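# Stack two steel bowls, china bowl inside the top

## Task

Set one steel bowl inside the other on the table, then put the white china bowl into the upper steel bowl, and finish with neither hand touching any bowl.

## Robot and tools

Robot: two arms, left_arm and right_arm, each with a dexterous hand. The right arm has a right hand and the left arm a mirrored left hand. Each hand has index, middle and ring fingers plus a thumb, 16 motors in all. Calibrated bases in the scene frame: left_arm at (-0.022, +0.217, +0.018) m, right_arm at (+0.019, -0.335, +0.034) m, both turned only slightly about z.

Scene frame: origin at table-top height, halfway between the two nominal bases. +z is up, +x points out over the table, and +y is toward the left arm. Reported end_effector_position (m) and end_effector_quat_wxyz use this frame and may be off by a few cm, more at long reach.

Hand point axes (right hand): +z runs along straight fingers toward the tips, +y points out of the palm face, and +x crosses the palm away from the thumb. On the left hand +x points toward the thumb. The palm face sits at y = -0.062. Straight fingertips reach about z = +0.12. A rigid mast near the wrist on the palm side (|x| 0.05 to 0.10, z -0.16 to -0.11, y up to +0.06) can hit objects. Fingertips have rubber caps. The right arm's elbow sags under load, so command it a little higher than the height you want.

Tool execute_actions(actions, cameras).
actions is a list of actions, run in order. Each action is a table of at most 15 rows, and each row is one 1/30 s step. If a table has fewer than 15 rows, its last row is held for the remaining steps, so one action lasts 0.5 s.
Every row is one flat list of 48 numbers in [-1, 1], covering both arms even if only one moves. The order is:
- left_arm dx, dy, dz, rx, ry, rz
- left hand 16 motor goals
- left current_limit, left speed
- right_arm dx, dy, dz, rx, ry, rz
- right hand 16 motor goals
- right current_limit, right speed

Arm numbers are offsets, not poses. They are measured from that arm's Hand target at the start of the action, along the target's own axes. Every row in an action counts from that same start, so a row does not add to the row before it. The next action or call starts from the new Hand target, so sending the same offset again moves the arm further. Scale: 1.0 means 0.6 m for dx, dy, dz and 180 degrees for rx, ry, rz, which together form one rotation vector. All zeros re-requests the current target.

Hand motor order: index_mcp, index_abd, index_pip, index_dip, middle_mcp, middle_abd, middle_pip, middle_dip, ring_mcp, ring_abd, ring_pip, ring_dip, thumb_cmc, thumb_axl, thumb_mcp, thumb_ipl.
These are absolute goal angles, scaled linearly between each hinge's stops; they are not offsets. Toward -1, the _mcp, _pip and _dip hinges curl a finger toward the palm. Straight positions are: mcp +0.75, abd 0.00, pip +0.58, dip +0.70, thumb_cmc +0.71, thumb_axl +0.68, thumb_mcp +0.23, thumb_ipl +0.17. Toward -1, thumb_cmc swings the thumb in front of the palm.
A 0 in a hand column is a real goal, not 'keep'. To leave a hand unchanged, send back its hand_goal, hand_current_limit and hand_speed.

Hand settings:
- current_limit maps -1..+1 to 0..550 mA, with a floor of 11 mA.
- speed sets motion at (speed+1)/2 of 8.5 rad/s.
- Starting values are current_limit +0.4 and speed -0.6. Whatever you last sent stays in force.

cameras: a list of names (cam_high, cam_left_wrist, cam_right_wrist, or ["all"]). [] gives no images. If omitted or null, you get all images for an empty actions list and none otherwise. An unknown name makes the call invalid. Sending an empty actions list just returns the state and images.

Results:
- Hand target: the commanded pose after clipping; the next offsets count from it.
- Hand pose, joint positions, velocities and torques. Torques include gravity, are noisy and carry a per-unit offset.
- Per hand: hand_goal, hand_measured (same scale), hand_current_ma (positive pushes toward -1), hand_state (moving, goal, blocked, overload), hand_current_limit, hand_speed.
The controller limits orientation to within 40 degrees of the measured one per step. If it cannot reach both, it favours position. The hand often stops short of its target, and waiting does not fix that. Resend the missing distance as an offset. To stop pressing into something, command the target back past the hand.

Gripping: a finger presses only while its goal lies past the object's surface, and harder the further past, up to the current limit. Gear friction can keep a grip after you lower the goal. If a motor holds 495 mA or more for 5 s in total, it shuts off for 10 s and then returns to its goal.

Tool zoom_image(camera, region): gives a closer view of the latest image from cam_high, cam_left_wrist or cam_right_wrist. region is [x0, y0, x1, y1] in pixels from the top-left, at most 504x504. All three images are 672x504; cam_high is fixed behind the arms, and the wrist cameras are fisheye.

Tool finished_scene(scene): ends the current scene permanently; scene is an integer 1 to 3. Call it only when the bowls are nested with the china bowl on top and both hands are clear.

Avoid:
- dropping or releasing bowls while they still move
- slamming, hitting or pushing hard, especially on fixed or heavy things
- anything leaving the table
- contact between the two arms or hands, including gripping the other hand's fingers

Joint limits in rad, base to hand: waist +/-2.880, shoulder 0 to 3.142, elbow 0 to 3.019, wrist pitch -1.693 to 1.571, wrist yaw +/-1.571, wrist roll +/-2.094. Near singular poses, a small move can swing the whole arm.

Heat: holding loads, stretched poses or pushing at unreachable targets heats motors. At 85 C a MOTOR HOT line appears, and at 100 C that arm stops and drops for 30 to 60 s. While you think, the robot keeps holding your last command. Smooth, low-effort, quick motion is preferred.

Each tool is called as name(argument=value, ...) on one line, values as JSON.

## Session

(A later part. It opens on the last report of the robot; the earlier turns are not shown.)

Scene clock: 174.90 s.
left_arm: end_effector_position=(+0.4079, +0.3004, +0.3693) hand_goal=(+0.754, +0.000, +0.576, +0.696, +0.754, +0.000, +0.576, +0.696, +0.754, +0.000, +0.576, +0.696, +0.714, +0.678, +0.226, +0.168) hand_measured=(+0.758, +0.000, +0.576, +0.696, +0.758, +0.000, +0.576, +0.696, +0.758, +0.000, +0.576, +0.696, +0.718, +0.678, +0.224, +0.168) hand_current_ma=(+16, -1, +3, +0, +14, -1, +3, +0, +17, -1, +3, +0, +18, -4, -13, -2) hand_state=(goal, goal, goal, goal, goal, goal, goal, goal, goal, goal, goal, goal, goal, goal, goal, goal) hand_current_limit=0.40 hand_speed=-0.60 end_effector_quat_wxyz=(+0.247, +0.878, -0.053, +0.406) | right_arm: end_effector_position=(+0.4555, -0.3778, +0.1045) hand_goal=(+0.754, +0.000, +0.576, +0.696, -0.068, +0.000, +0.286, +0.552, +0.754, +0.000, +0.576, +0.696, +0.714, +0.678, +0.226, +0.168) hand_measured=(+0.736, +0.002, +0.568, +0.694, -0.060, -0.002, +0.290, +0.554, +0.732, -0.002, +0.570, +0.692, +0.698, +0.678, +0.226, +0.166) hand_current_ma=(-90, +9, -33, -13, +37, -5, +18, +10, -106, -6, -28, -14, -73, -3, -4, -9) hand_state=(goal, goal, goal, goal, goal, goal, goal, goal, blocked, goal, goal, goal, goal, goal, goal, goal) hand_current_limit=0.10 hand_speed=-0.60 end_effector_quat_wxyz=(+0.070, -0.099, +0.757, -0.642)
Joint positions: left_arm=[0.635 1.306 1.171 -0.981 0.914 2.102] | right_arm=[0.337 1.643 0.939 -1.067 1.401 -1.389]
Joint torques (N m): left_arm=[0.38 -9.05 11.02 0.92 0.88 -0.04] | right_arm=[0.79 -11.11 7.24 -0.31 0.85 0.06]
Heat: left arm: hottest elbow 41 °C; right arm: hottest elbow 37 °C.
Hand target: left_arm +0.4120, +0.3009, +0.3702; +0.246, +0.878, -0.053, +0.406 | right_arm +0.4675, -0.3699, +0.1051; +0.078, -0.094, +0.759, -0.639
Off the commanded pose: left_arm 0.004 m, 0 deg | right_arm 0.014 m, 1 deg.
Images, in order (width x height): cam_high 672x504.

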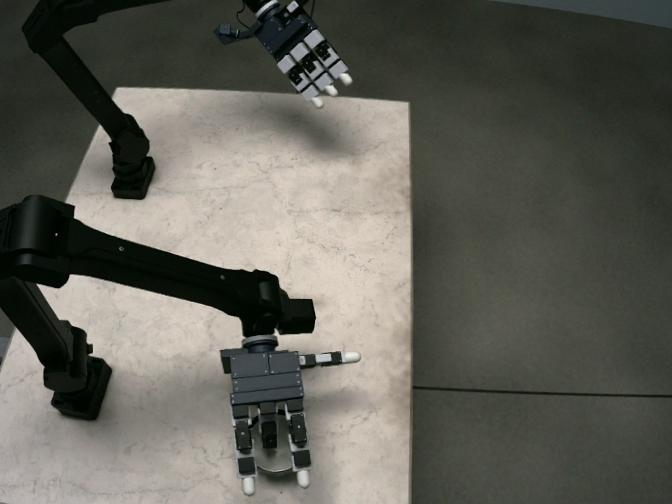

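execute_actions(actions=[[[0,0,0,0,0,0,0.754,0,0.576,0.696,0.754,0,0.576,0.696,0.754,0,0.576,0.696,0.714,0.678,0.226,0.168,0.4,-0.6,-0.0070,0.0015,-0.0088,0,0,0,0.754,0,0.576,0.696,-0.068,0,0.285,0.551,0.754,0,0.576,0.696,0.714,0.677,0.225,0.168,0.1,-0.6]]], cameras=["cam_high"])

zoom_image(camera="cam_high", region=[226, 400, 326, 500])

Scene clock: 176.23 s.
left_arm: end_effector_position=(+0.4079, +0.3004, +0.3693) hand_goal=(+0.754, +0.000, +0.576, +0.696, +0.754, +0.000, +0.576, +0.696, +0.754, +0.000, +0.576, +0.696, +0.714, +0.678, +0.226, +0.168) hand_measured=(+0.758, +0.000, +0.576, +0.696, +0.758, +0.000, +0.576, +0.696, +0.758, +0.000, +0.576, +0.696, +0.718, +0.678, +0.224, +0.168) hand_current_ma=(+16, -1, +3, +0, +14, -1, +3, +0, +17, -1, +3, +0, +18, -4, -13, -2) hand_state=(goal, goal, goal, goal, goal, goal, goal, goal, goal, goal, goal, goal, goal, goal, goal, goal) hand_current_limit=0.40 hand_speed=-0.60 end_effector_quat_wxyz=(+0.247, +0.878, -0.053, +0.406) | right_arm: end_effector_position=(+0.4584, -0.3718, +0.1053) hand_goal=(+0.754, +0.000, +0.576, +0.696, -0.068, +0.000, +0.286, +0.552, +0.754, +0.000, +0.576, +0.696, +0.714, +0.678, +0.226, +0.168) hand_measured=(+0.736, +0.002, +0.568, +0.694, -0.060, -0.004, +0.290, +0.554, +0.732, -0.002, +0.570, +0.692, +0.698, +0.678, +0.226, +0.166) hand_current_ma=(-90, +9, -33, -13, +41, -14, +19, +10, -106, -6, -28, -14, -73, -3, -4, -9) hand_state=(goal, goal, goal, goal, goal, goal, goal, goal, blocked, goal, goal, goal, goal, goal, goal, goal) hand_current_limit=0.10 hand_speed=-0.60 end_effector_quat_wxyz=(+0.069, -0.100, +0.757, -0.643)
Joint positions: left_arm=[0.635 1.306 1.171 -0.981 0.914 2.102] | right_arm=[0.35 1.665 0.966 -1.142 1.399 -1.321]
Joint torques (N m): left_arm=[0.5 -9.17 11.02 0.95 0.86 -0.01] | right_arm=[1.08 -11.11 7.2 -0.5 0.83 0.1]
Heat: left arm: hottest elbow 41 °C; right arm: hottest elbow 37 °C.
Hand target: left_arm +0.4120, +0.3009, +0.3702; +0.246, +0.878, -0.053, +0.406 | right_arm +0.4703, -0.3637, +0.1052; +0.078, -0.094, +0.759, -0.639
Off the commanded pose: left_arm 0.004 m, 0 deg | right_arm 0.014 m, 1 deg.
Images, in order (width x height): cam_high 672x504.

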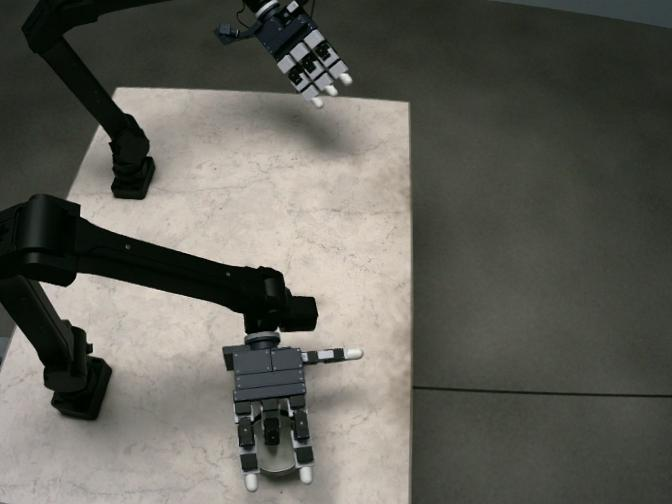

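Scaled by 5.040 from the camera's 672x504 image, which has a finer 960x720 frame.

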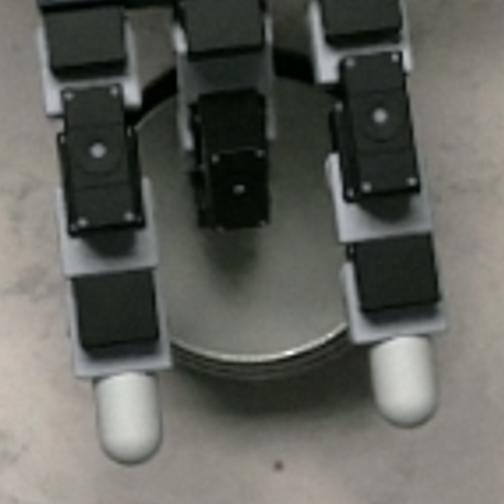

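execute_actions(actions=[[[0,0,0,0,0,0,0.754,0,0.576,0.696,0.754,0,0.576,0.696,0.754,0,0.576,0.696,0.714,0.678,0.226,0.168,0.4,-0.6,0.0,-0.066,-0.0110,0,0,0,0.754,0,0.576,0.696,-0.068,0,0.285,0.551,0.754,0,0.576,0.696,0.714,0.677,0.225,0.168,0.1,-0.6]],[[0,0,0,0,0,0,0.754,0,0.576,0.696,0.754,0,0.576,0.696,0.754,0,0.576,0.696,0.714,0.678,0.226,0.168,0.4,-0.6,0,-0.12,-0.03,0,0,0,0.754,0,0.576,0.696,-0.068,0,0.285,0.551,0.754,0,0.576,0.696,0.714,0.677,0.225,0.168,0.1,-0.6]],[[0,0,0,0,0,0,0.754,0,0.576,0.696,0.754,0,0.576,0.696,0.754,0,0.576,0.696,0.714,0.678,0.226,0.168,0.4,-0.6,0.03,-0.002,-0.10,0,0,0,0.754,0,0.576,0.696,-0.068,0,0.285,0.551,0.754,0,0.576,0.696,0.714,0.677,0.225,0.168,0.1,-0.6]]], cameras=["cam_high"])

zoom_image(camera="cam_high", region=[240, 404, 312, 476])

Scene clock: 180.17 s.
left_arm: end_effector_position=(+0.4079, +0.3004, +0.3693) hand_goal=(+0.754, +0.000, +0.576, +0.696, +0.754, +0.000, +0.576, +0.696, +0.754, +0.000, +0.576, +0.696, +0.714, +0.678, +0.226, +0.168) hand_measured=(+0.758, +0.000, +0.576, +0.696, +0.758, +0.000, +0.576, +0.696, +0.758, +0.000, +0.576, +0.696, +0.718, +0.678, +0.224, +0.168) hand_current_ma=(+16, -1, +3, +0, +14, -1, +3, +0, +17, -1, +3, +0, +18, -4, -13, -2) hand_state=(goal, goal, goal, goal, goal, goal, goal, goal, goal, goal, goal, goal, goal, goal, goal, goal) hand_current_limit=0.40 hand_speed=-0.60 end_effector_quat_wxyz=(+0.247, +0.878, -0.053, +0.406) | right_arm: end_effector_position=(+0.4313, -0.3074, +0.2207) hand_goal=(+0.754, +0.000, +0.576, +0.696, -0.068, +0.000, +0.286, +0.552, +0.754, +0.000, +0.576, +0.696, +0.714, +0.678, +0.226, +0.168) hand_measured=(+0.736, +0.002, +0.568, +0.694, -0.070, -0.002, +0.288, +0.554, +0.732, -0.002, +0.570, +0.692, +0.698, +0.678, +0.226, +0.166) hand_current_ma=(-90, +9, -33, -13, -12, -8, +8, +10, -106, -6, -28, -14, -73, -3, -4, -9) hand_state=(goal, goal, goal, goal, goal, goal, goal, goal, blocked, goal, goal, goal, goal, goal, goal, goal) hand_current_limit=0.10 hand_speed=-0.60 end_effector_quat_wxyz=(+0.096, -0.137, +0.768, -0.618)
Joint positions: left_arm=[0.635 1.306 1.171 -0.981 0.914 2.102] | right_arm=[0.511 1.49 1.116 -1.673 1.323 -1.103]
Joint torques (N m): left_arm=[0.56 -9.05 10.99 0.96 0.89 -0.05] | right_arm=[-0.26 -12.81 7.82 -1.06 0.83 0.06]
Heat: left arm: hottest elbow 41 °C; right arm: hottest elbow 38 °C.
Hand target: left_arm +0.4120, +0.3009, +0.3702; +0.246, +0.878, -0.053, +0.406 | right_arm +0.4375, -0.3059, +0.2308; +0.078, -0.094, +0.759, -0.639
Off the commanded pose: left_arm 0.004 m, 0 deg | right_arm 0.012 m, 6 deg.
joint sent to its limit (right arm) — joint 4 (wrist pitch), lower limit. The joint targets are off in orientation, not in position.
Images, in order (width x height): cam_high 672x504.

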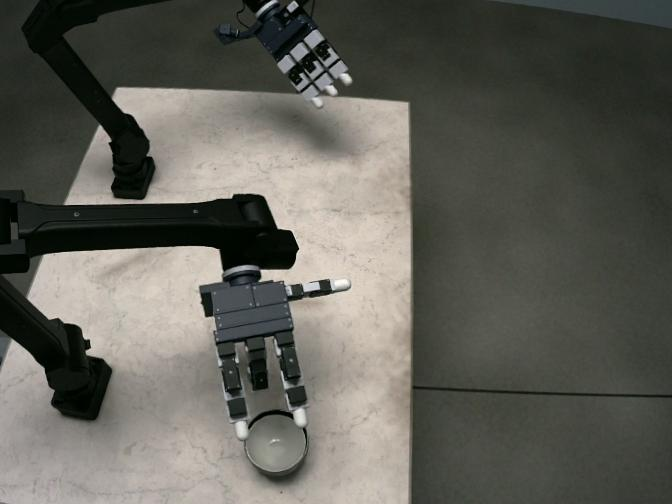

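Scaled by 7.000 from the camera's 672x504 image, which has a finer 960x720 frame.

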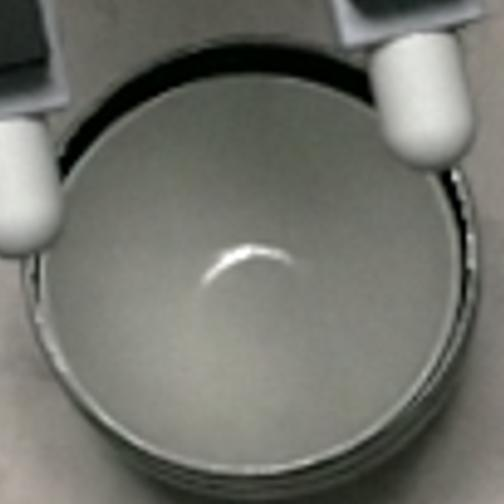

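zoom_image(camera="cam_high", region=[262, 404, 286, 424])

zoom_image(camera="cam_high", region=[262, 460, 286, 480])

zoom_image(camera="cam_high", region=[240, 430, 260, 454])

zoom_image(camera="cam_high", region=[294, 430, 314, 454])

Scaled by 21.000 from the camera's 672x504 image, which has a finer 960x720 frame.

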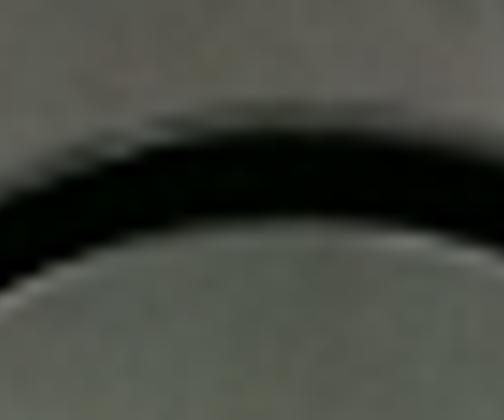

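Scaled by 21.000 from the camera's 672x504 image, which has a finer 960x720 frame.

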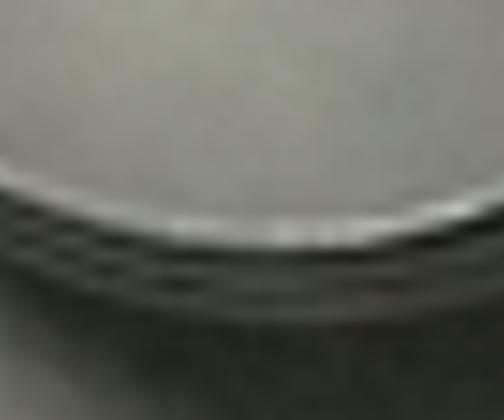

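Scaled by 21.000 from the camera's 672x504 image, which has a finer 960x720 frame.

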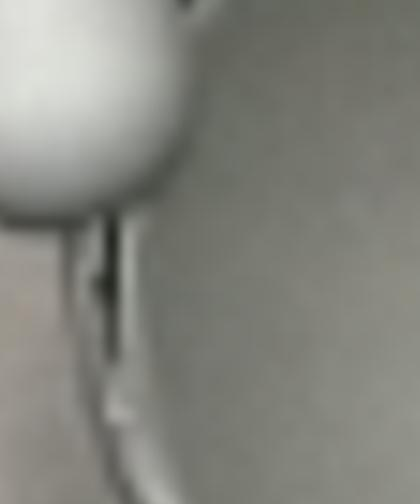

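Scaled by 21.000 from the camera's 672x504 image, which has a finer 960x720 frame.

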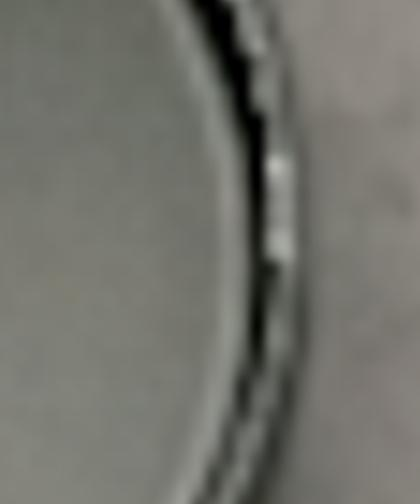

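execute_actions(actions=[])

Scene clock: 185.20 s.
left_arm: end_effector_position=(+0.4079, +0.3004, +0.3693) hand_goal=(+0.754, +0.000, +0.576, +0.696, +0.754, +0.000, +0.576, +0.696, +0.754, +0.000, +0.576, +0.696, +0.714, +0.678, +0.226, +0.168) hand_measured=(+0.758, +0.000, +0.576, +0.696, +0.758, +0.000, +0.576, +0.696, +0.758, +0.000, +0.576, +0.696, +0.718, +0.678, +0.224, +0.168) hand_current_ma=(+16, -1, +3, +0, +14, -1, +3, +0, +17, -1, +3, +0, +18, -4, -13, -2) hand_state=(goal, goal, goal, goal, goal, goal, goal, goal, goal, goal, goal, goal, goal, goal, goal, goal) hand_current_limit=0.40 hand_speed=-0.60 end_effector_quat_wxyz=(+0.247, +0.878, -0.053, +0.406) | right_arm: end_effector_position=(+0.4313, -0.3073, +0.2207) hand_goal=(+0.754, +0.000, +0.576, +0.696, -0.068, +0.000, +0.286, +0.552, +0.754, +0.000, +0.576, +0.696, +0.714, +0.678, +0.226, +0.168) hand_measured=(+0.736, +0.002, +0.568, +0.694, -0.070, -0.002, +0.288, +0.554, +0.732, -0.002, +0.570, +0.692, +0.698, +0.678, +0.226, +0.166) hand_current_ma=(-90, +9, -33, -13, -12, -8, +8, +10, -106, -6, -28, -14, -73, -3, -4, -9) hand_state=(goal, goal, goal, goal, goal, goal, goal, goal, blocked, goal, goal, goal, goal, goal, goal, goal) hand_current_limit=0.10 hand_speed=-0.60 end_effector_quat_wxyz=(+0.096, -0.137, +0.768, -0.618)
Joint positions: left_arm=[0.635 1.306 1.171 -0.981 0.914 2.102] | right_arm=[0.511 1.49 1.116 -1.673 1.323 -1.103]
Joint velocities: within noise
Joint torques (N m): left_arm=[0.67 -9.05 10.96 0.9 0.89 -0.02] | right_arm=[-0.5 -11.58 7.76 -0.99 0.82 0.06]
Motor temperatures (°C): left_arm=[30 27 41 28 31 28] | right_arm=[30 31 38 28 32 26]
Heat: left arm: hottest elbow 41 °C; right arm: hottest elbow 38 °C.
Hand target: left_arm +0.4120, +0.3009, +0.3702; +0.246, +0.878, -0.053, +0.406 | right_arm +0.4375, -0.3058, +0.2308; +0.078, -0.094, +0.759, -0.639
Off the commanded pose: left_arm 0.004 m, 0 deg | right_arm 0.012 m, 6 deg.
camera_calibration:
cam_left_wrist: T_world_to_cam=[[-0.315559, 0.48499, -0.815602, 0.249457], [-0.010145, 0.857745, 0.513975, -0.482216], [0.948852, 0.170464, -0.265749, -0.212196], [0, 0, 0, 1]] pos_world=[0.275169, 0.328806, 0.394914]
cam_right_wrist: T_world_to_cam=[[0.660025, 0.406905, -0.631502, 0.00990027], [0.18815, 0.724282, 0.663336, -0.0604247], [0.727301, -0.556636, 0.401485, -0.453941], [0, 0, 0, 1]] pos_world=[0.334986, -0.212944, 0.228584]

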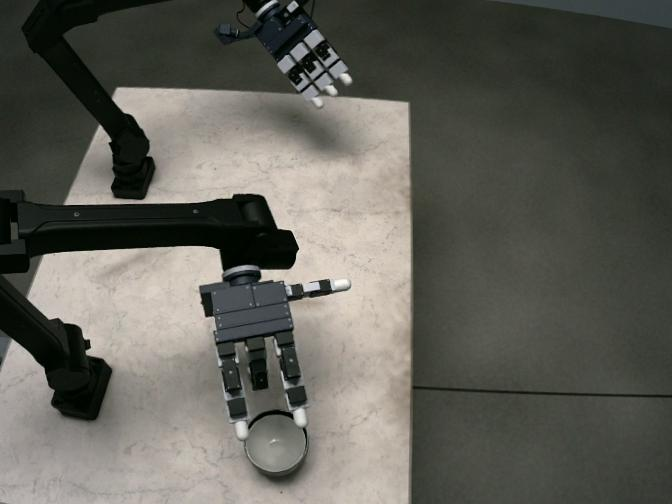

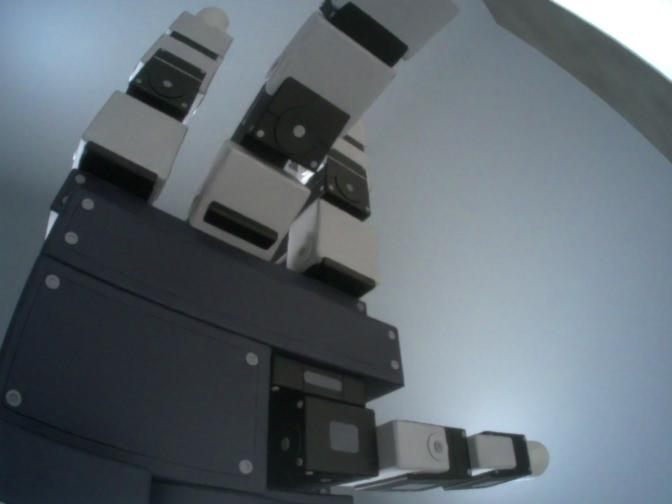

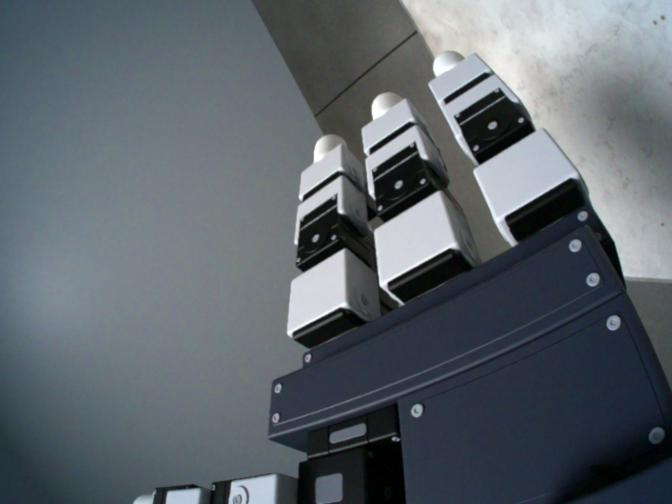

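execute_actions(actions=[[[0,0,0,0,0,0,0.754,0,0.576,0.696,0.754,0,0.576,0.696,0.754,0,0.576,0.696,0.714,0.678,0.226,0.168,0.4,-0.6,0.0027,0.0348,0.0933,0,0,0,0.754,0,0.576,0.696,0.342,0,0.139,0.261,0.754,0,0.576,0.696,0.714,0.677,0.225,0.168,0.1,-0.6]],[[0,0,0,0,0,0,0.754,0,0.576,0.696,0.754,0,0.576,0.696,0.754,0,0.576,0.696,0.714,0.678,0.226,0.168,0.4,-0.6,0.0027,0.0348,0.0933,0,0,0,0.754,0,0.576,0.696,0.342,0,0.139,0.261,0.754,0,0.576,0.696,0.714,0.677,0.225,0.168,0.1,-0.6]],[[0,0,0,0,0,0,0.754,0,0.576,0.696,0.754,0,0.576,0.696,0.754,0,0.576,0.696,0.714,0.678,0.226,0.168,0.4,-0.6,0,0.0903,0.0156,0,0,0,0.754,0,0.576,0.696,0.342,0,0.139,0.261,0.754,0,0.576,0.696,0.714,0.677,0.225,0.168,0.1,-0.6]],[[0,0,0,0,0,0,0.754,0,0.576,0.696,0.754,0,0.576,0.696,0.754,0,0.576,0.696,0.714,0.678,0.226,0.168,0.4,-0.6,0,0.0115,0.0020,0,0,0,0.754,0,0.576,0.696,0.342,0,0.139,0.261,0.754,0,0.576,0.696,0.714,0.677,0.225,0.168,0.1,-0.6]]], cameras=["cam_high"])

zoom_image(camera="cam_high", region=[240, 420, 312, 492])

Scene clock: 190.23 s.
left_arm: end_effector_position=(+0.4079, +0.3004, +0.3693) hand_goal=(+0.754, +0.000, +0.576, +0.696, +0.754, +0.000, +0.576, +0.696, +0.754, +0.000, +0.576, +0.696, +0.714, +0.678, +0.226, +0.168) hand_measured=(+0.758, +0.000, +0.576, +0.696, +0.758, +0.000, +0.576, +0.696, +0.758, +0.000, +0.576, +0.696, +0.718, +0.678, +0.224, +0.168) hand_current_ma=(+16, -1, +3, +0, +14, -1, +3, +0, +17, -1, +3, +0, +18, -4, -13, -2) hand_state=(goal, goal, goal, goal, goal, goal, goal, goal, goal, goal, goal, goal, goal, goal, goal, goal) hand_current_limit=0.40 hand_speed=-0.60 end_effector_quat_wxyz=(+0.247, +0.878, -0.053, +0.406) | right_arm: end_effector_position=(+0.4600, -0.4037, +0.1080) hand_goal=(+0.754, +0.000, +0.576, +0.696, +0.342, +0.000, +0.140, +0.262, +0.754, +0.000, +0.576, +0.696, +0.714, +0.678, +0.226, +0.168) hand_measured=(+0.736, +0.002, +0.568, +0.694, +0.326, -0.002, +0.142, +0.264, +0.732, -0.002, +0.570, +0.692, +0.698, +0.678, +0.226, +0.166) hand_current_ma=(-90, +9, -33, -13, -83, -8, +6, +13, -105, -6, -28, -14, -73, -3, -4, -9) hand_state=(goal, goal, goal, goal, goal, goal, goal, goal, blocked, goal, goal, goal, goal, goal, goal, goal) hand_current_limit=0.10 hand_speed=-0.60 end_effector_quat_wxyz=(+0.074, -0.089, +0.757, -0.643)
Joint positions: left_arm=[0.635 1.306 1.171 -0.981 0.914 2.102] | right_arm=[0.271 1.574 0.862 -0.71 1.405 -1.725]
Joint torques (N m): left_arm=[0.62 -8.82 10.99 0.91 0.87 -0.04] | right_arm=[-0.97 -13.22 5.19 0.88 1 -0.18]
Heat: left arm: hottest elbow 41 °C; right arm: hottest elbow 38 °C.
Hand target: left_arm +0.4120, +0.3009, +0.3702; +0.246, +0.878, -0.053, +0.406 | right_arm +0.4591, -0.4068, +0.1085; +0.078, -0.094, +0.759, -0.639
Off the commanded pose: left_arm 0.004 m, 0 deg | right_arm 0.003 m, 1 deg.
Images, in order (width x height): cam_high 672x504.

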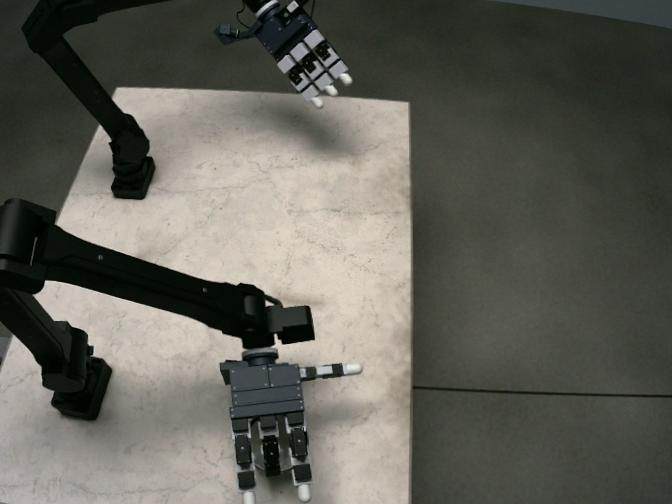

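Scaled by 7.000 from the camera's 672x504 image, which has a finer 960x720 frame.

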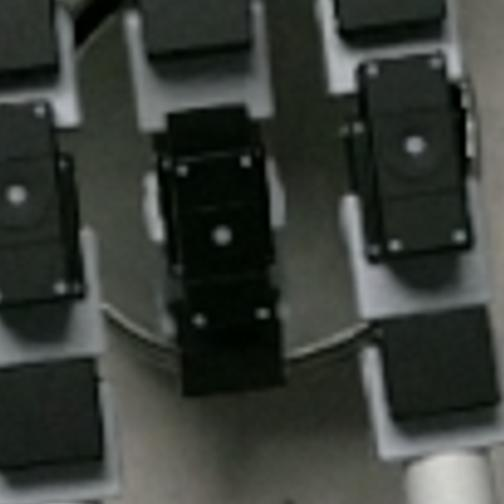

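execute_actions(actions=[[[0,0,0,0,0,0,0.754,0,0.576,0.696,0.754,0,0.576,0.696,0.754,0,0.576,0.696,0.714,0.678,0.226,0.168,0.4,-0.6,0.0012,0.0107,0.0068,0,0,0,0.754,0,0.576,0.696,0.342,0,0.139,0.261,0.754,0,0.576,0.696,0.714,0.677,0.225,0.168,0.1,-0.6]],[[0,0,0,0,0,0,0.754,0,0.576,0.696,0.754,0,0.576,0.696,0.754,0,0.576,0.696,0.714,0.678,0.226,0.168,0.4,-0.6,0,0.0082,0.0014,0,0,0,0.754,0,0.576,0.696,0.342,0,0.139,0.261,0.754,0,0.576,0.696,0.714,0.677,0.225,0.168,0.1,-0.6]]], cameras=["cam_high"])

zoom_image(camera="cam_high", region=[240, 450, 312, 486])

execute_actions(actions=[[[0,0,0,0,0,0,0.754,0,0.576,0.696,0.754,0,0.576,0.696,0.754,0,0.576,0.696,0.714,0.678,0.226,0.168,0.4,-0.6,0.003,0.0107,0.0015,0,0,0,0.754,0,0.576,0.696,0.342,0,0.139,0.261,0.754,0,0.576,0.696,0.714,0.677,0.225,0.168,0.1,-0.6]]], cameras=["cam_high"])

zoom_image(camera="cam_high", region=[240, 450, 312, 486])

Scene clock: 192.27 s.
left_arm: end_effector_position=(+0.4079, +0.3004, +0.3693) hand_goal=(+0.754, +0.000, +0.576, +0.696, +0.754, +0.000, +0.576, +0.696, +0.754, +0.000, +0.576, +0.696, +0.714, +0.678, +0.226, +0.168) hand_measured=(+0.758, +0.000, +0.576, +0.696, +0.758, +0.000, +0.576, +0.696, +0.758, +0.000, +0.576, +0.696, +0.718, +0.678, +0.224, +0.168) hand_current_ma=(+16, -1, +3, +0, +14, -1, +3, +0, +17, -1, +3, +0, +18, -4, -13, -2) hand_state=(goal, goal, goal, goal, goal, goal, goal, goal, goal, goal, goal, goal, goal, goal, goal, goal) hand_current_limit=0.40 hand_speed=-0.60 end_effector_quat_wxyz=(+0.247, +0.878, -0.053, +0.406) | right_arm: end_effector_position=(+0.4627, -0.4053, +0.1016) hand_goal=(+0.754, +0.000, +0.576, +0.696, +0.342, +0.000, +0.140, +0.262, +0.754, +0.000, +0.576, +0.696, +0.714, +0.678, +0.226, +0.168) hand_measured=(+0.736, +0.002, +0.568, +0.694, +0.326, -0.002, +0.134, +0.258, +0.732, -0.002, +0.570, +0.692, +0.698, +0.678, +0.226, +0.166) hand_current_ma=(-90, +9, -33, -13, -78, -6, -25, -21, -105, -6, -28, -14, -73, -3, -4, -9) hand_state=(goal, goal, goal, goal, goal, goal, goal, goal, blocked, goal, goal, goal, goal, goal, goal, goal) hand_current_limit=0.10 hand_speed=-0.60 end_effector_quat_wxyz=(+0.085, -0.092, +0.757, -0.642)
Joint positions: left_arm=[0.635 1.306 1.171 -0.981 0.914 2.102] | right_arm=[0.265 1.563 0.816 -0.519 1.4 -1.869]
Joint torques (N m): left_arm=[0.56 -8.94 11.04 0.88 0.9 -0.03] | right_arm=[-0.67 -11.46 4.74 1.18 0.79 -0.17]
Heat: left arm: hottest elbow 41 °C; right arm: hottest elbow 37 °C.
Hand target: left_arm +0.4120, +0.3009, +0.3702; +0.246, +0.878, -0.053, +0.406 | right_arm +0.4591, -0.4098, +0.0965; +0.078, -0.094, +0.759, -0.639
Off the commanded pose: left_arm 0.004 m, 0 deg | right_arm 0.008 m, 1 deg.
Images, in order (width x height): cam_high 672x504.

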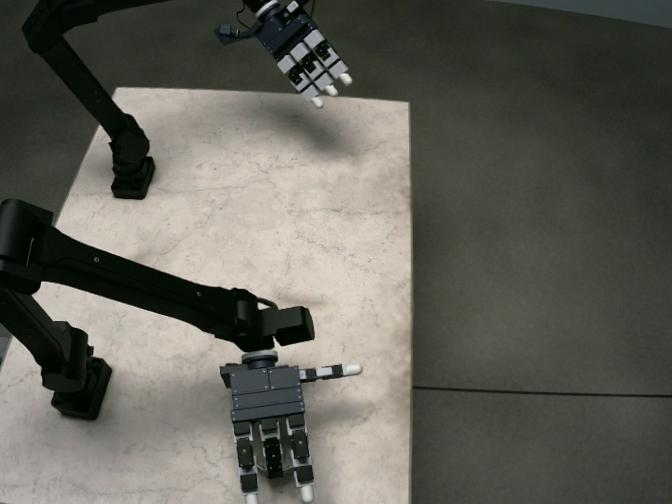

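Scaled by 7.000 from the camera's 672x504 image, which has a finer 960x720 frame.

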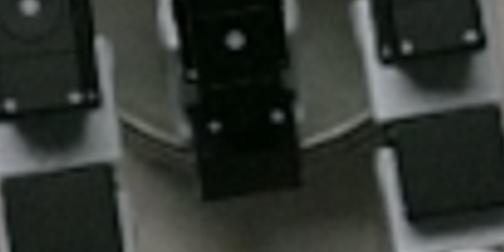

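Scene clock: 192.97 s.
left_arm: end_effector_position=(+0.4079, +0.3004, +0.3693) hand_goal=(+0.754, +0.000, +0.576, +0.696, +0.754, +0.000, +0.576, +0.696, +0.754, +0.000, +0.576, +0.696, +0.714, +0.678, +0.226, +0.168) hand_measured=(+0.758, +0.000, +0.576, +0.696, +0.758, +0.000, +0.576, +0.696, +0.758, +0.000, +0.576, +0.696, +0.718, +0.678, +0.224, +0.168) hand_current_ma=(+16, -1, +3, +0, +14, -1, +3, +0, +17, -1, +3, +0, +18, -4, -13, -2) hand_state=(goal, goal, goal, goal, goal, goal, goal, goal, goal, goal, goal, goal, goal, goal, goal, goal) hand_current_limit=0.40 hand_speed=-0.60 end_effector_quat_wxyz=(+0.247, +0.878, -0.053, +0.406) | right_arm: end_effector_position=(+0.4629, -0.4052, +0.0999) hand_goal=(+0.754, +0.000, +0.576, +0.696, +0.342, +0.000, +0.140, +0.262, +0.754, +0.000, +0.576, +0.696, +0.714, +0.678, +0.226, +0.168) hand_measured=(+0.736, +0.002, +0.568, +0.694, +0.340, -0.002, +0.134, +0.256, +0.732, -0.002, +0.570, +0.692, +0.698, +0.678, +0.226, +0.166) hand_current_ma=(-90, +9, -33, -13, -8, -6, -26, -26, -105, -6, -28, -14, -73, -3, -4, -9) hand_state=(goal, goal, goal, goal, goal, goal, goal, goal, blocked, goal, goal, goal, goal, goal, goal, goal) hand_current_limit=0.10 hand_speed=-0.60 end_effector_quat_wxyz=(+0.089, -0.088, +0.757, -0.641)
Joint positions: left_arm=[0.635 1.306 1.171 -0.981 0.914 2.102] | right_arm=[0.265 1.563 0.807 -0.497 1.4 -1.869]
Joint torques (N m): left_arm=[0.38 -9 11.04 0.99 0.88 -0.02] | right_arm=[-0.67 -10.4 4.62 1.22 0.77 -0.17]
Heat: left arm: hottest elbow 41 °C; right arm: hottest elbow 37 °C.
Hand target: left_arm +0.4120, +0.3009, +0.3702; +0.246, +0.878, -0.053, +0.406 | right_arm +0.4574, -0.4100, +0.0901; +0.078, -0.094, +0.759, -0.639
Off the commanded pose: left_arm 0.004 m, 0 deg | right_arm 0.012 m, 2 deg.
Images, in order (width x height): cam_high 672x504.

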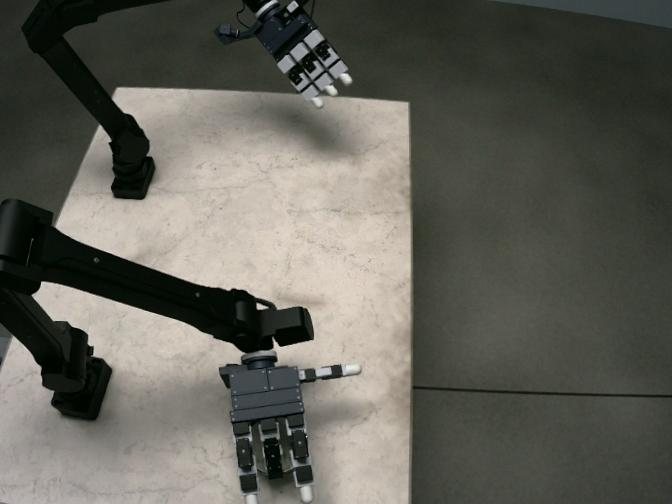

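Scaled by 7.000 from the camera's 672x504 image, which has a finer 960x720 frame.

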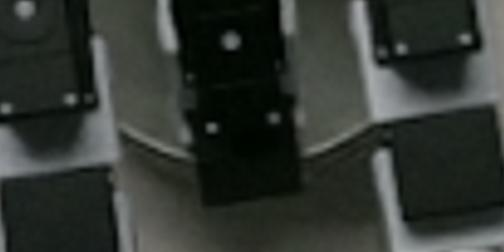

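execute_actions(actions=[[[0,0,0,0,0,0,0.754,0,0.576,0.696,0.754,0,0.576,0.696,0.754,0,0.576,0.696,0.714,0.678,0.226,0.168,0.4,-0.6,-0.006,-0.012,-0.0025,0,0,0,0.754,0,0.576,0.696,0.342,0,0.139,0.261,0.754,0,0.576,0.696,0.714,0.677,0.225,0.168,0.1,-0.6]]], cameras=["cam_high"])

zoom_image(camera="cam_high", region=[240, 450, 312, 486])

execute_actions(actions=[[[0,0,0,0,0,0,0.754,0,0.576,0.696,0.754,0,0.576,0.696,0.754,0,0.576,0.696,0.714,0.678,0.226,0.168,0.4,-0.6,0,0,0,0,0,0,0.754,0,0.576,0.696,0.25,0,0.139,0.261,0.754,0,0.576,0.696,0.714,0.677,0.225,0.168,0.1,-0.9]]], cameras=["cam_high"])

zoom_image(camera="cam_high", region=[240, 450, 312, 486])

Scene clock: 194.33 s.
left_arm: end_effector_position=(+0.4079, +0.3004, +0.3693) hand_goal=(+0.754, +0.000, +0.576, +0.696, +0.754, +0.000, +0.576, +0.696, +0.754, +0.000, +0.576, +0.696, +0.714, +0.678, +0.226, +0.168) hand_measured=(+0.758, +0.000, +0.576, +0.696, +0.758, +0.000, +0.576, +0.696, +0.758, +0.000, +0.576, +0.696, +0.718, +0.678, +0.224, +0.168) hand_current_ma=(+16, -1, +3, +0, +14, -1, +3, +0, +17, -1, +3, +0, +18, -4, -13, -2) hand_state=(goal, goal, goal, goal, goal, goal, goal, goal, goal, goal, goal, goal, goal, goal, goal, goal) hand_current_limit=0.40 hand_speed=-0.60 end_effector_quat_wxyz=(+0.247, +0.878, -0.053, +0.406) | right_arm: end_effector_position=(+0.4622, -0.4054, +0.1000) hand_goal=(+0.754, +0.000, +0.576, +0.696, +0.342, +0.000, +0.140, +0.262, +0.754, +0.000, +0.576, +0.696, +0.714, +0.678, +0.226, +0.168) hand_measured=(+0.736, +0.002, +0.568, +0.694, +0.340, +0.002, +0.134, +0.256, +0.732, -0.002, +0.570, +0.692, +0.698, +0.678, +0.226, +0.166) hand_current_ma=(-90, +9, -33, -13, -11, +8, -30, -28, -105, -6, -28, -14, -73, -3, -4, -9) hand_state=(goal, goal, goal, goal, goal, goal, goal, goal, blocked, goal, goal, goal, goal, goal, goal, goal) hand_current_limit=0.10 hand_speed=-0.60 end_effector_quat_wxyz=(+0.088, -0.089, +0.757, -0.641)
Joint positions: left_arm=[0.635 1.306 1.171 -0.981 0.914 2.102] | right_arm=[0.265 1.562 0.807 -0.501 1.4 -1.87]
Joint torques (N m): left_arm=[0.56 -9.05 11 0.9 0.88 -0.04] | right_arm=[-0.62 -10.29 5.79 0.09 0.79 -0.22]
Heat: left arm: hottest elbow 41 °C; right arm: hottest elbow 37 °C.
Hand target: left_arm +0.4120, +0.3009, +0.3702; +0.246, +0.878, -0.053, +0.406 | right_arm +0.4608, -0.4089, +0.0973; +0.078, -0.094, +0.759, -0.639
Off the commanded pose: left_arm 0.004 m, 0 deg | right_arm 0.005 m, 1 deg.
Images, in order (width x height): cam_high 672x504.

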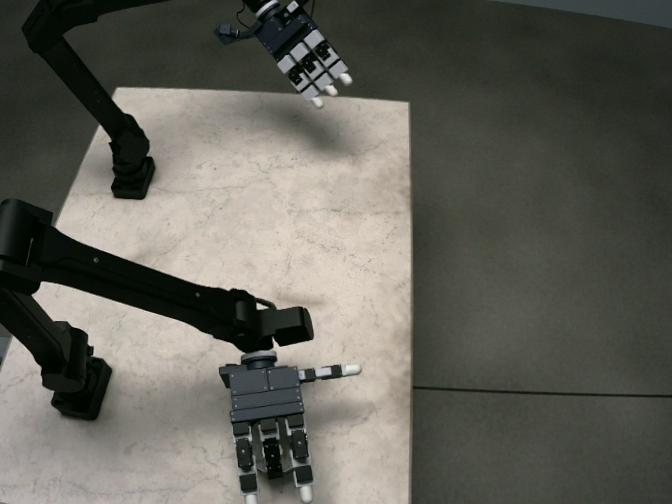

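Scaled by 7.000 from the camera's 672x504 image, which has a finer 960x720 frame.

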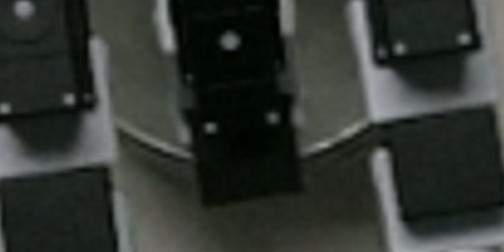

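Scene clock: 195.03 s.
left_arm: end_effector_position=(+0.4079, +0.3004, +0.3693) hand_goal=(+0.754, +0.000, +0.576, +0.696, +0.754, +0.000, +0.576, +0.696, +0.754, +0.000, +0.576, +0.696, +0.714, +0.678, +0.226, +0.168) hand_measured=(+0.758, +0.000, +0.576, +0.696, +0.758, +0.000, +0.576, +0.696, +0.758, +0.000, +0.576, +0.696, +0.718, +0.678, +0.224, +0.168) hand_current_ma=(+16, -1, +3, +0, +14, -1, +3, +0, +17, -1, +3, +0, +18, -4, -13, -2) hand_state=(goal, goal, goal, goal, goal, goal, goal, goal, goal, goal, goal, goal, goal, goal, goal, goal) hand_current_limit=0.40 hand_speed=-0.60 end_effector_quat_wxyz=(+0.247, +0.878, -0.053, +0.406) | right_arm: end_effector_position=(+0.4616, -0.4062, +0.0992) hand_goal=(+0.754, +0.000, +0.576, +0.696, +0.250, +0.000, +0.140, +0.262, +0.754, +0.000, +0.576, +0.696, +0.714, +0.678, +0.226, +0.168) hand_measured=(+0.736, +0.002, +0.568, +0.694, +0.246, +0.004, +0.136, +0.260, +0.732, -0.002, +0.570, +0.692, +0.698, +0.678, +0.226, +0.166) hand_current_ma=(-90, +9, -33, -13, -20, +11, -16, -12, -105, -6, -28, -14, -73, -3, -4, -9) hand_state=(goal, goal, goal, goal, goal, goal, goal, goal, blocked, goal, goal, goal, goal, goal, goal, goal) hand_current_limit=0.10 hand_speed=-0.90 end_effector_quat_wxyz=(+0.086, -0.089, +0.759, -0.640)
Joint positions: left_arm=[0.635 1.306 1.171 -0.981 0.914 2.102] | right_arm=[0.262 1.562 0.807 -0.504 1.395 -1.87]
Joint torques (N m): left_arm=[0.38 -9 11 0.92 0.88 -0.03] | right_arm=[-0.26 -11.34 5.89 0.42 1.01 -0.13]
Heat: left arm: hottest elbow 41 °C; right arm: hottest elbow 37 °C.
Hand target: left_arm +0.4120, +0.3009, +0.3702; +0.246, +0.878, -0.053, +0.406 | right_arm +0.4608, -0.4089, +0.0973; +0.078, -0.094, +0.759, -0.639
Off the commanded pose: left_arm 0.004 m, 0 deg | right_arm 0.003 m, 1 deg.
Images, in order (width x height): cam_high 672x504.

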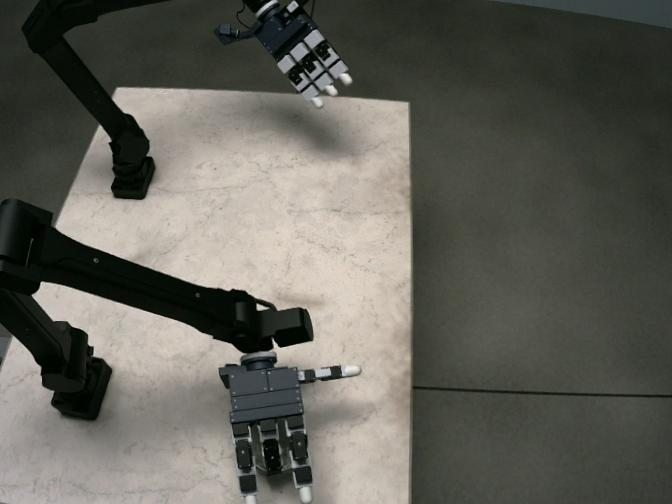

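Scaled by 7.000 from the camera's 672x504 image, which has a finer 960x720 frame.

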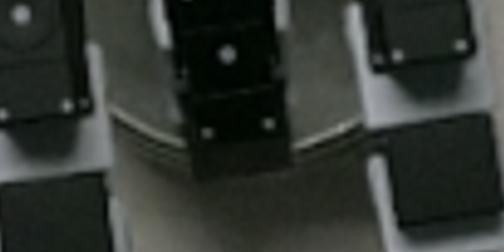

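execute_actions(actions=[[[0,0,0,0,0,0,0.754,0,0.576,0.696,0.754,0,0.576,0.696,0.754,0,0.576,0.696,0.714,0.678,0.226,0.168,0.4,-0.6,-0.0202,-0.0578,-0.0083,0,0,0,0.754,0,0.576,0.696,0.25,0,0.139,0.261,0.754,0,0.576,0.696,0.714,0.677,0.225,0.168,0.1,-0.9]],[[0,0,0,0,0,0,0.754,0,0.576,0.696,0.754,0,0.576,0.696,0.754,0,0.576,0.696,0.714,0.678,0.226,0.168,0.4,-0.6,-0.0015,-0.0188,-0.0378,0,0,0,0.754,0,0.576,0.696,-0.068,0,0.285,0.551,0.754,0,0.576,0.696,0.714,0.677,0.225,0.168,0.1,-0.6]],[[0,0,0,0,0,0,0.754,0,0.576,0.696,0.754,0,0.576,0.696,0.754,0,0.576,0.696,0.714,0.678,0.226,0.168,0.4,-0.6,0,0.0476,0.0082,0,0,0,0.754,0,0.576,0.696,-0.068,0,0.285,0.551,0.754,0,0.576,0.696,0.714,0.677,0.225,0.168,0.1,-0.6]],[[0,0,0,0,0,0,0.754,0,0.576,0.696,0.754,0,0.576,0.696,0.754,0,0.576,0.696,0.714,0.678,0.226,0.168,0.4,-0.6,0,0.0148,0.0026,0,0,0,0.754,0,0.576,0.696,-0.068,0,0.285,0.551,0.754,0,0.576,0.696,0.714,0.677,0.225,0.168,0.1,-0.6]]], cameras=["cam_high"])

zoom_image(camera="cam_high", region=[236, 404, 316, 484])

Scene clock: 199.03 s.
left_arm: end_effector_position=(+0.4079, +0.3004, +0.3693) hand_goal=(+0.754, +0.000, +0.576, +0.696, +0.754, +0.000, +0.576, +0.696, +0.754, +0.000, +0.576, +0.696, +0.714, +0.678, +0.226, +0.168) hand_measured=(+0.758, +0.000, +0.576, +0.696, +0.758, +0.000, +0.576, +0.696, +0.758, +0.000, +0.576, +0.696, +0.718, +0.678, +0.224, +0.168) hand_current_ma=(+16, -1, +3, +0, +14, -1, +3, +0, +17, -1, +3, +0, +18, -4, -13, -2) hand_state=(goal, goal, goal, goal, goal, goal, goal, goal, goal, goal, goal, goal, goal, goal, goal, goal) hand_current_limit=0.40 hand_speed=-0.60 end_effector_quat_wxyz=(+0.247, +0.878, -0.053, +0.406) | right_arm: end_effector_position=(+0.4599, -0.3911, +0.1085) hand_goal=(+0.754, +0.000, +0.576, +0.696, -0.068, +0.000, +0.286, +0.552, +0.754, +0.000, +0.576, +0.696, +0.714, +0.678, +0.226, +0.168) hand_measured=(+0.736, +0.002, +0.568, +0.694, -0.070, +0.004, +0.284, +0.550, +0.732, -0.002, +0.570, +0.692, +0.698, +0.678, +0.226, +0.166) hand_current_ma=(-90, +9, -33, -13, -8, +11, -12, -13, -105, -6, -28, -14, -73, -3, -4, -9) hand_state=(goal, goal, goal, goal, goal, goal, goal, goal, blocked, goal, goal, goal, goal, goal, goal, goal) hand_current_limit=0.10 hand_speed=-0.60 end_effector_quat_wxyz=(+0.072, -0.097, +0.760, -0.639)
Joint positions: left_arm=[0.635 1.306 1.171 -0.981 0.914 2.102] | right_arm=[0.299 1.594 0.897 -0.846 1.397 -1.615]
Joint torques (N m): left_arm=[0.32 -8.94 10.93 0.91 0.88 -0.04] | right_arm=[0.26 -10.4 6.87 0.14 1.28 0.07]
Heat: left arm: hottest elbow 41 °C; right arm: hottest elbow 37 °C.
Hand target: left_arm +0.4120, +0.3009, +0.3702; +0.246, +0.878, -0.053, +0.406 | right_arm +0.4687, -0.3869, +0.1094; +0.078, -0.094, +0.759, -0.639
Off the commanded pose: left_arm 0.004 m, 0 deg | right_arm 0.010 m, 1 deg.
Images, in order (width x height): cam_high 672x504.

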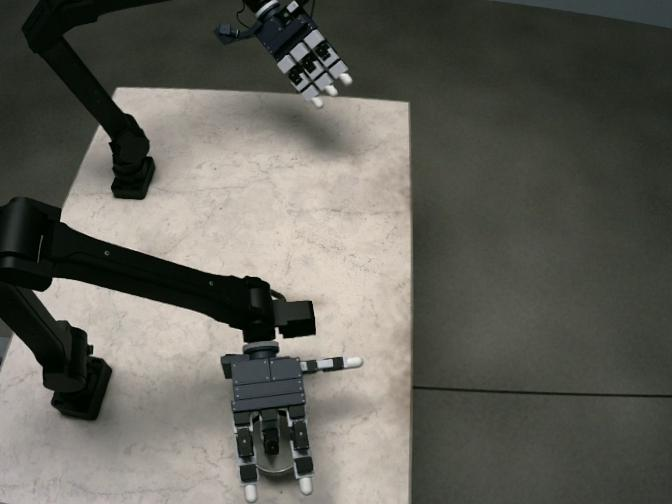

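Scaled by 6.300 from the camera's 672x504 image, which has a finer 960x720 frame.

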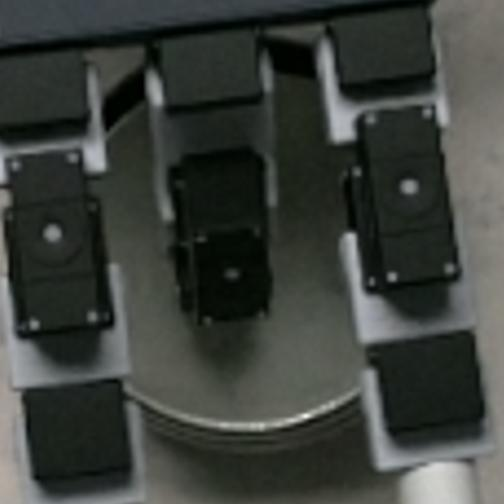

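execute_actions(actions=[[[0,0,0,0,0,0,0.754,0,0.576,0.696,0.754,0,0.576,0.696,0.754,0,0.576,0.696,0.714,0.678,0.226,0.168,0.4,-0.6,-0.0129,0.0018,-0.0104,0,0,0,0.754,0,0.576,0.696,-0.068,0,0.285,0.551,0.754,0,0.576,0.696,0.714,0.677,0.225,0.168,0.1,-0.6]],[[0,0,0,0,0,0,0.754,0,0.576,0.696,0.754,0,0.576,0.696,0.754,0,0.576,0.696,0.714,0.678,0.226,0.168,0.4,-0.6,-0.0024,0.0017,-0.0096,0,0,0,0.754,0,0.576,0.696,-0.068,0,0.285,0.551,0.754,0,0.576,0.696,0.714,0.677,0.225,0.168,0.1,-0.6]]], cameras=[])

execute_actions(actions=[[[0,0,0,0,0,0,0.754,0,0.576,0.696,0.754,0,0.576,0.696,0.754,0,0.576,0.696,0.714,0.678,0.226,0.168,0.4,-0.6,-0.0024,0.0017,-0.0096,0,0,0,0.754,0,0.576,0.696,-0.068,0,0.285,0.551,0.754,0,0.576,0.696,0.714,0.677,0.225,0.168,0.1,-0.6]]], cameras=["cam_high"])

zoom_image(camera="cam_high", region=[236, 404, 316, 484])

Scene clock: 201.43 s.
left_arm: end_effector_position=(+0.4079, +0.3004, +0.3693) hand_goal=(+0.754, +0.000, +0.576, +0.696, +0.754, +0.000, +0.576, +0.696, +0.754, +0.000, +0.576, +0.696, +0.714, +0.678, +0.226, +0.168) hand_measured=(+0.758, +0.000, +0.576, +0.696, +0.758, +0.000, +0.576, +0.696, +0.758, +0.000, +0.576, +0.696, +0.718, +0.678, +0.224, +0.168) hand_current_ma=(+16, -1, +3, +0, +14, -1, +3, +0, +17, -1, +3, +0, +18, -4, -13, -2) hand_state=(goal, goal, goal, goal, goal, goal, goal, goal, goal, goal, goal, goal, goal, goal, goal, goal) hand_current_limit=0.40 hand_speed=-0.60 end_effector_quat_wxyz=(+0.247, +0.878, -0.053, +0.406) | right_arm: end_effector_position=(+0.4624, -0.3790, +0.1068) hand_goal=(+0.754, +0.000, +0.576, +0.696, -0.068, +0.000, +0.286, +0.552, +0.754, +0.000, +0.576, +0.696, +0.714, +0.678, +0.226, +0.168) hand_measured=(+0.736, +0.002, +0.568, +0.694, -0.070, +0.004, +0.284, +0.550, +0.732, -0.002, +0.570, +0.692, +0.698, +0.678, +0.226, +0.166) hand_current_ma=(-90, +9, -33, -13, -8, +11, -11, -12, -105, -6, -28, -14, -73, -3, -4, -9) hand_state=(goal, goal, goal, goal, goal, goal, goal, goal, blocked, goal, goal, goal, goal, goal, goal, goal) hand_current_limit=0.10 hand_speed=-0.60 end_effector_quat_wxyz=(+0.070, -0.099, +0.759, -0.640)
Joint positions: left_arm=[0.635 1.306 1.171 -0.981 0.914 2.102] | right_arm=[0.328 1.638 0.946 -1.013 1.397 -1.455]
Joint torques (N m): left_arm=[0.67 -8.88 10.99 0.87 0.88 -0.02] | right_arm=[0.79 -11.46 7.42 -0.44 1.13 0.02]
Heat: left arm: hottest elbow 41 °C; right arm: hottest elbow 37 °C.
Hand target: left_arm +0.4120, +0.3009, +0.3702; +0.246, +0.878, -0.053, +0.406 | right_arm +0.4746, -0.3729, +0.1093; +0.078, -0.094, +0.759, -0.639
Off the commanded pose: left_arm 0.004 m, 0 deg | right_arm 0.014 m, 1 deg.
No camera images: "cameras" was empty.

Scene clock: 202.50 s.
left_arm: end_effector_position=(+0.4079, +0.3004, +0.3693) hand_goal=(+0.754, +0.000, +0.576, +0.696, +0.754, +0.000, +0.576, +0.696, +0.754, +0.000, +0.576, +0.696, +0.714, +0.678, +0.226, +0.168) hand_measured=(+0.758, +0.000, +0.576, +0.696, +0.758, +0.000, +0.576, +0.696, +0.758, +0.000, +0.576, +0.696, +0.718, +0.678, +0.224, +0.168) hand_current_ma=(+16, -1, +3, +0, +14, -1, +3, +0, +17, -1, +3, +0, +18, -4, -13, -2) hand_state=(goal, goal, goal, goal, goal, goal, goal, goal, goal, goal, goal, goal, goal, goal, goal, goal) hand_current_limit=0.40 hand_speed=-0.60 end_effector_quat_wxyz=(+0.247, +0.878, -0.053, +0.406) | right_arm: end_effector_position=(+0.4630, -0.3732, +0.1076) hand_goal=(+0.754, +0.000, +0.576, +0.696, -0.068, +0.000, +0.286, +0.552, +0.754, +0.000, +0.576, +0.696, +0.714, +0.678, +0.226, +0.168) hand_measured=(+0.736, +0.002, +0.568, +0.694, -0.070, +0.002, +0.286, +0.550, +0.732, -0.002, +0.570, +0.692, +0.698, +0.678, +0.226, +0.166) hand_current_ma=(-90, +9, -33, -13, -8, +8, -4, -8, -105, -6, -28, -14, -73, -3, -4, -9) hand_state=(goal, goal, goal, goal, goal, goal, goal, goal, blocked, goal, goal, goal, goal, goal, goal, goal) hand_current_limit=0.10 hand_speed=-0.60 end_effector_quat_wxyz=(+0.071, -0.099, +0.758, -0.640)
Joint positions: left_arm=[0.635 1.306 1.171 -0.981 0.914 2.102] | right_arm=[0.342 1.656 0.968 -1.096 1.397 -1.373]
Joint torques (N m): left_arm=[0.32 -9.05 11.03 0.98 0.89 -0.03] | right_arm=[0.91 -11.46 7.01 -0.5 1.09 -0.04]
Heat: left arm: hottest elbow 41 °C; right arm: hottest elbow 37 °C.
Hand target: left_arm +0.4120, +0.3009, +0.3702; +0.246, +0.878, -0.053, +0.406 | right_arm +0.4747, -0.3667, +0.1094; +0.078, -0.094, +0.759, -0.639
Off the commanded pose: left_arm 0.004 m, 0 deg | right_arm 0.013 m, 1 deg.
Images, in order (width x height): cam_high 672x504.

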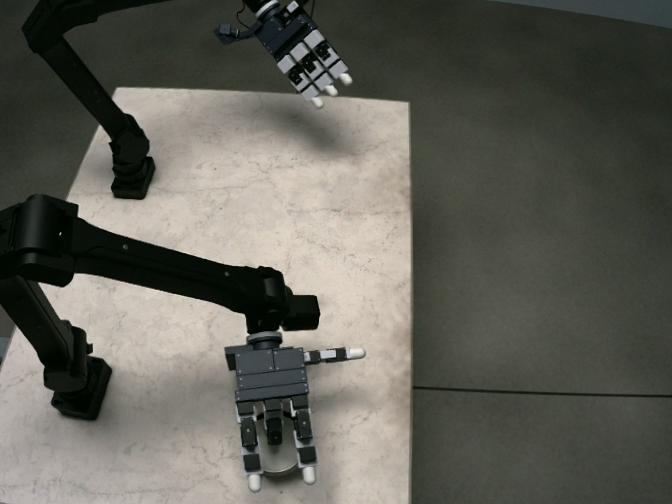

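Scaled by 6.300 from the camera's 672x504 image, which has a finer 960x720 frame.

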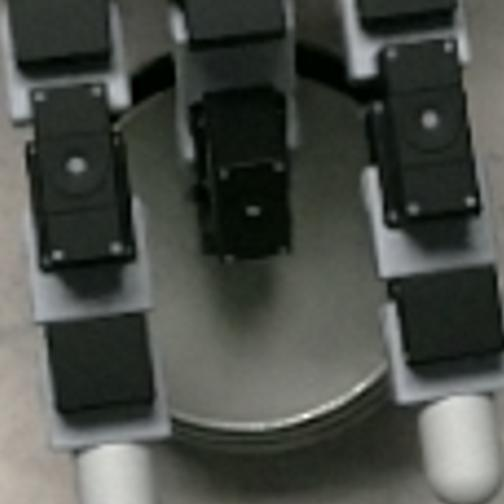

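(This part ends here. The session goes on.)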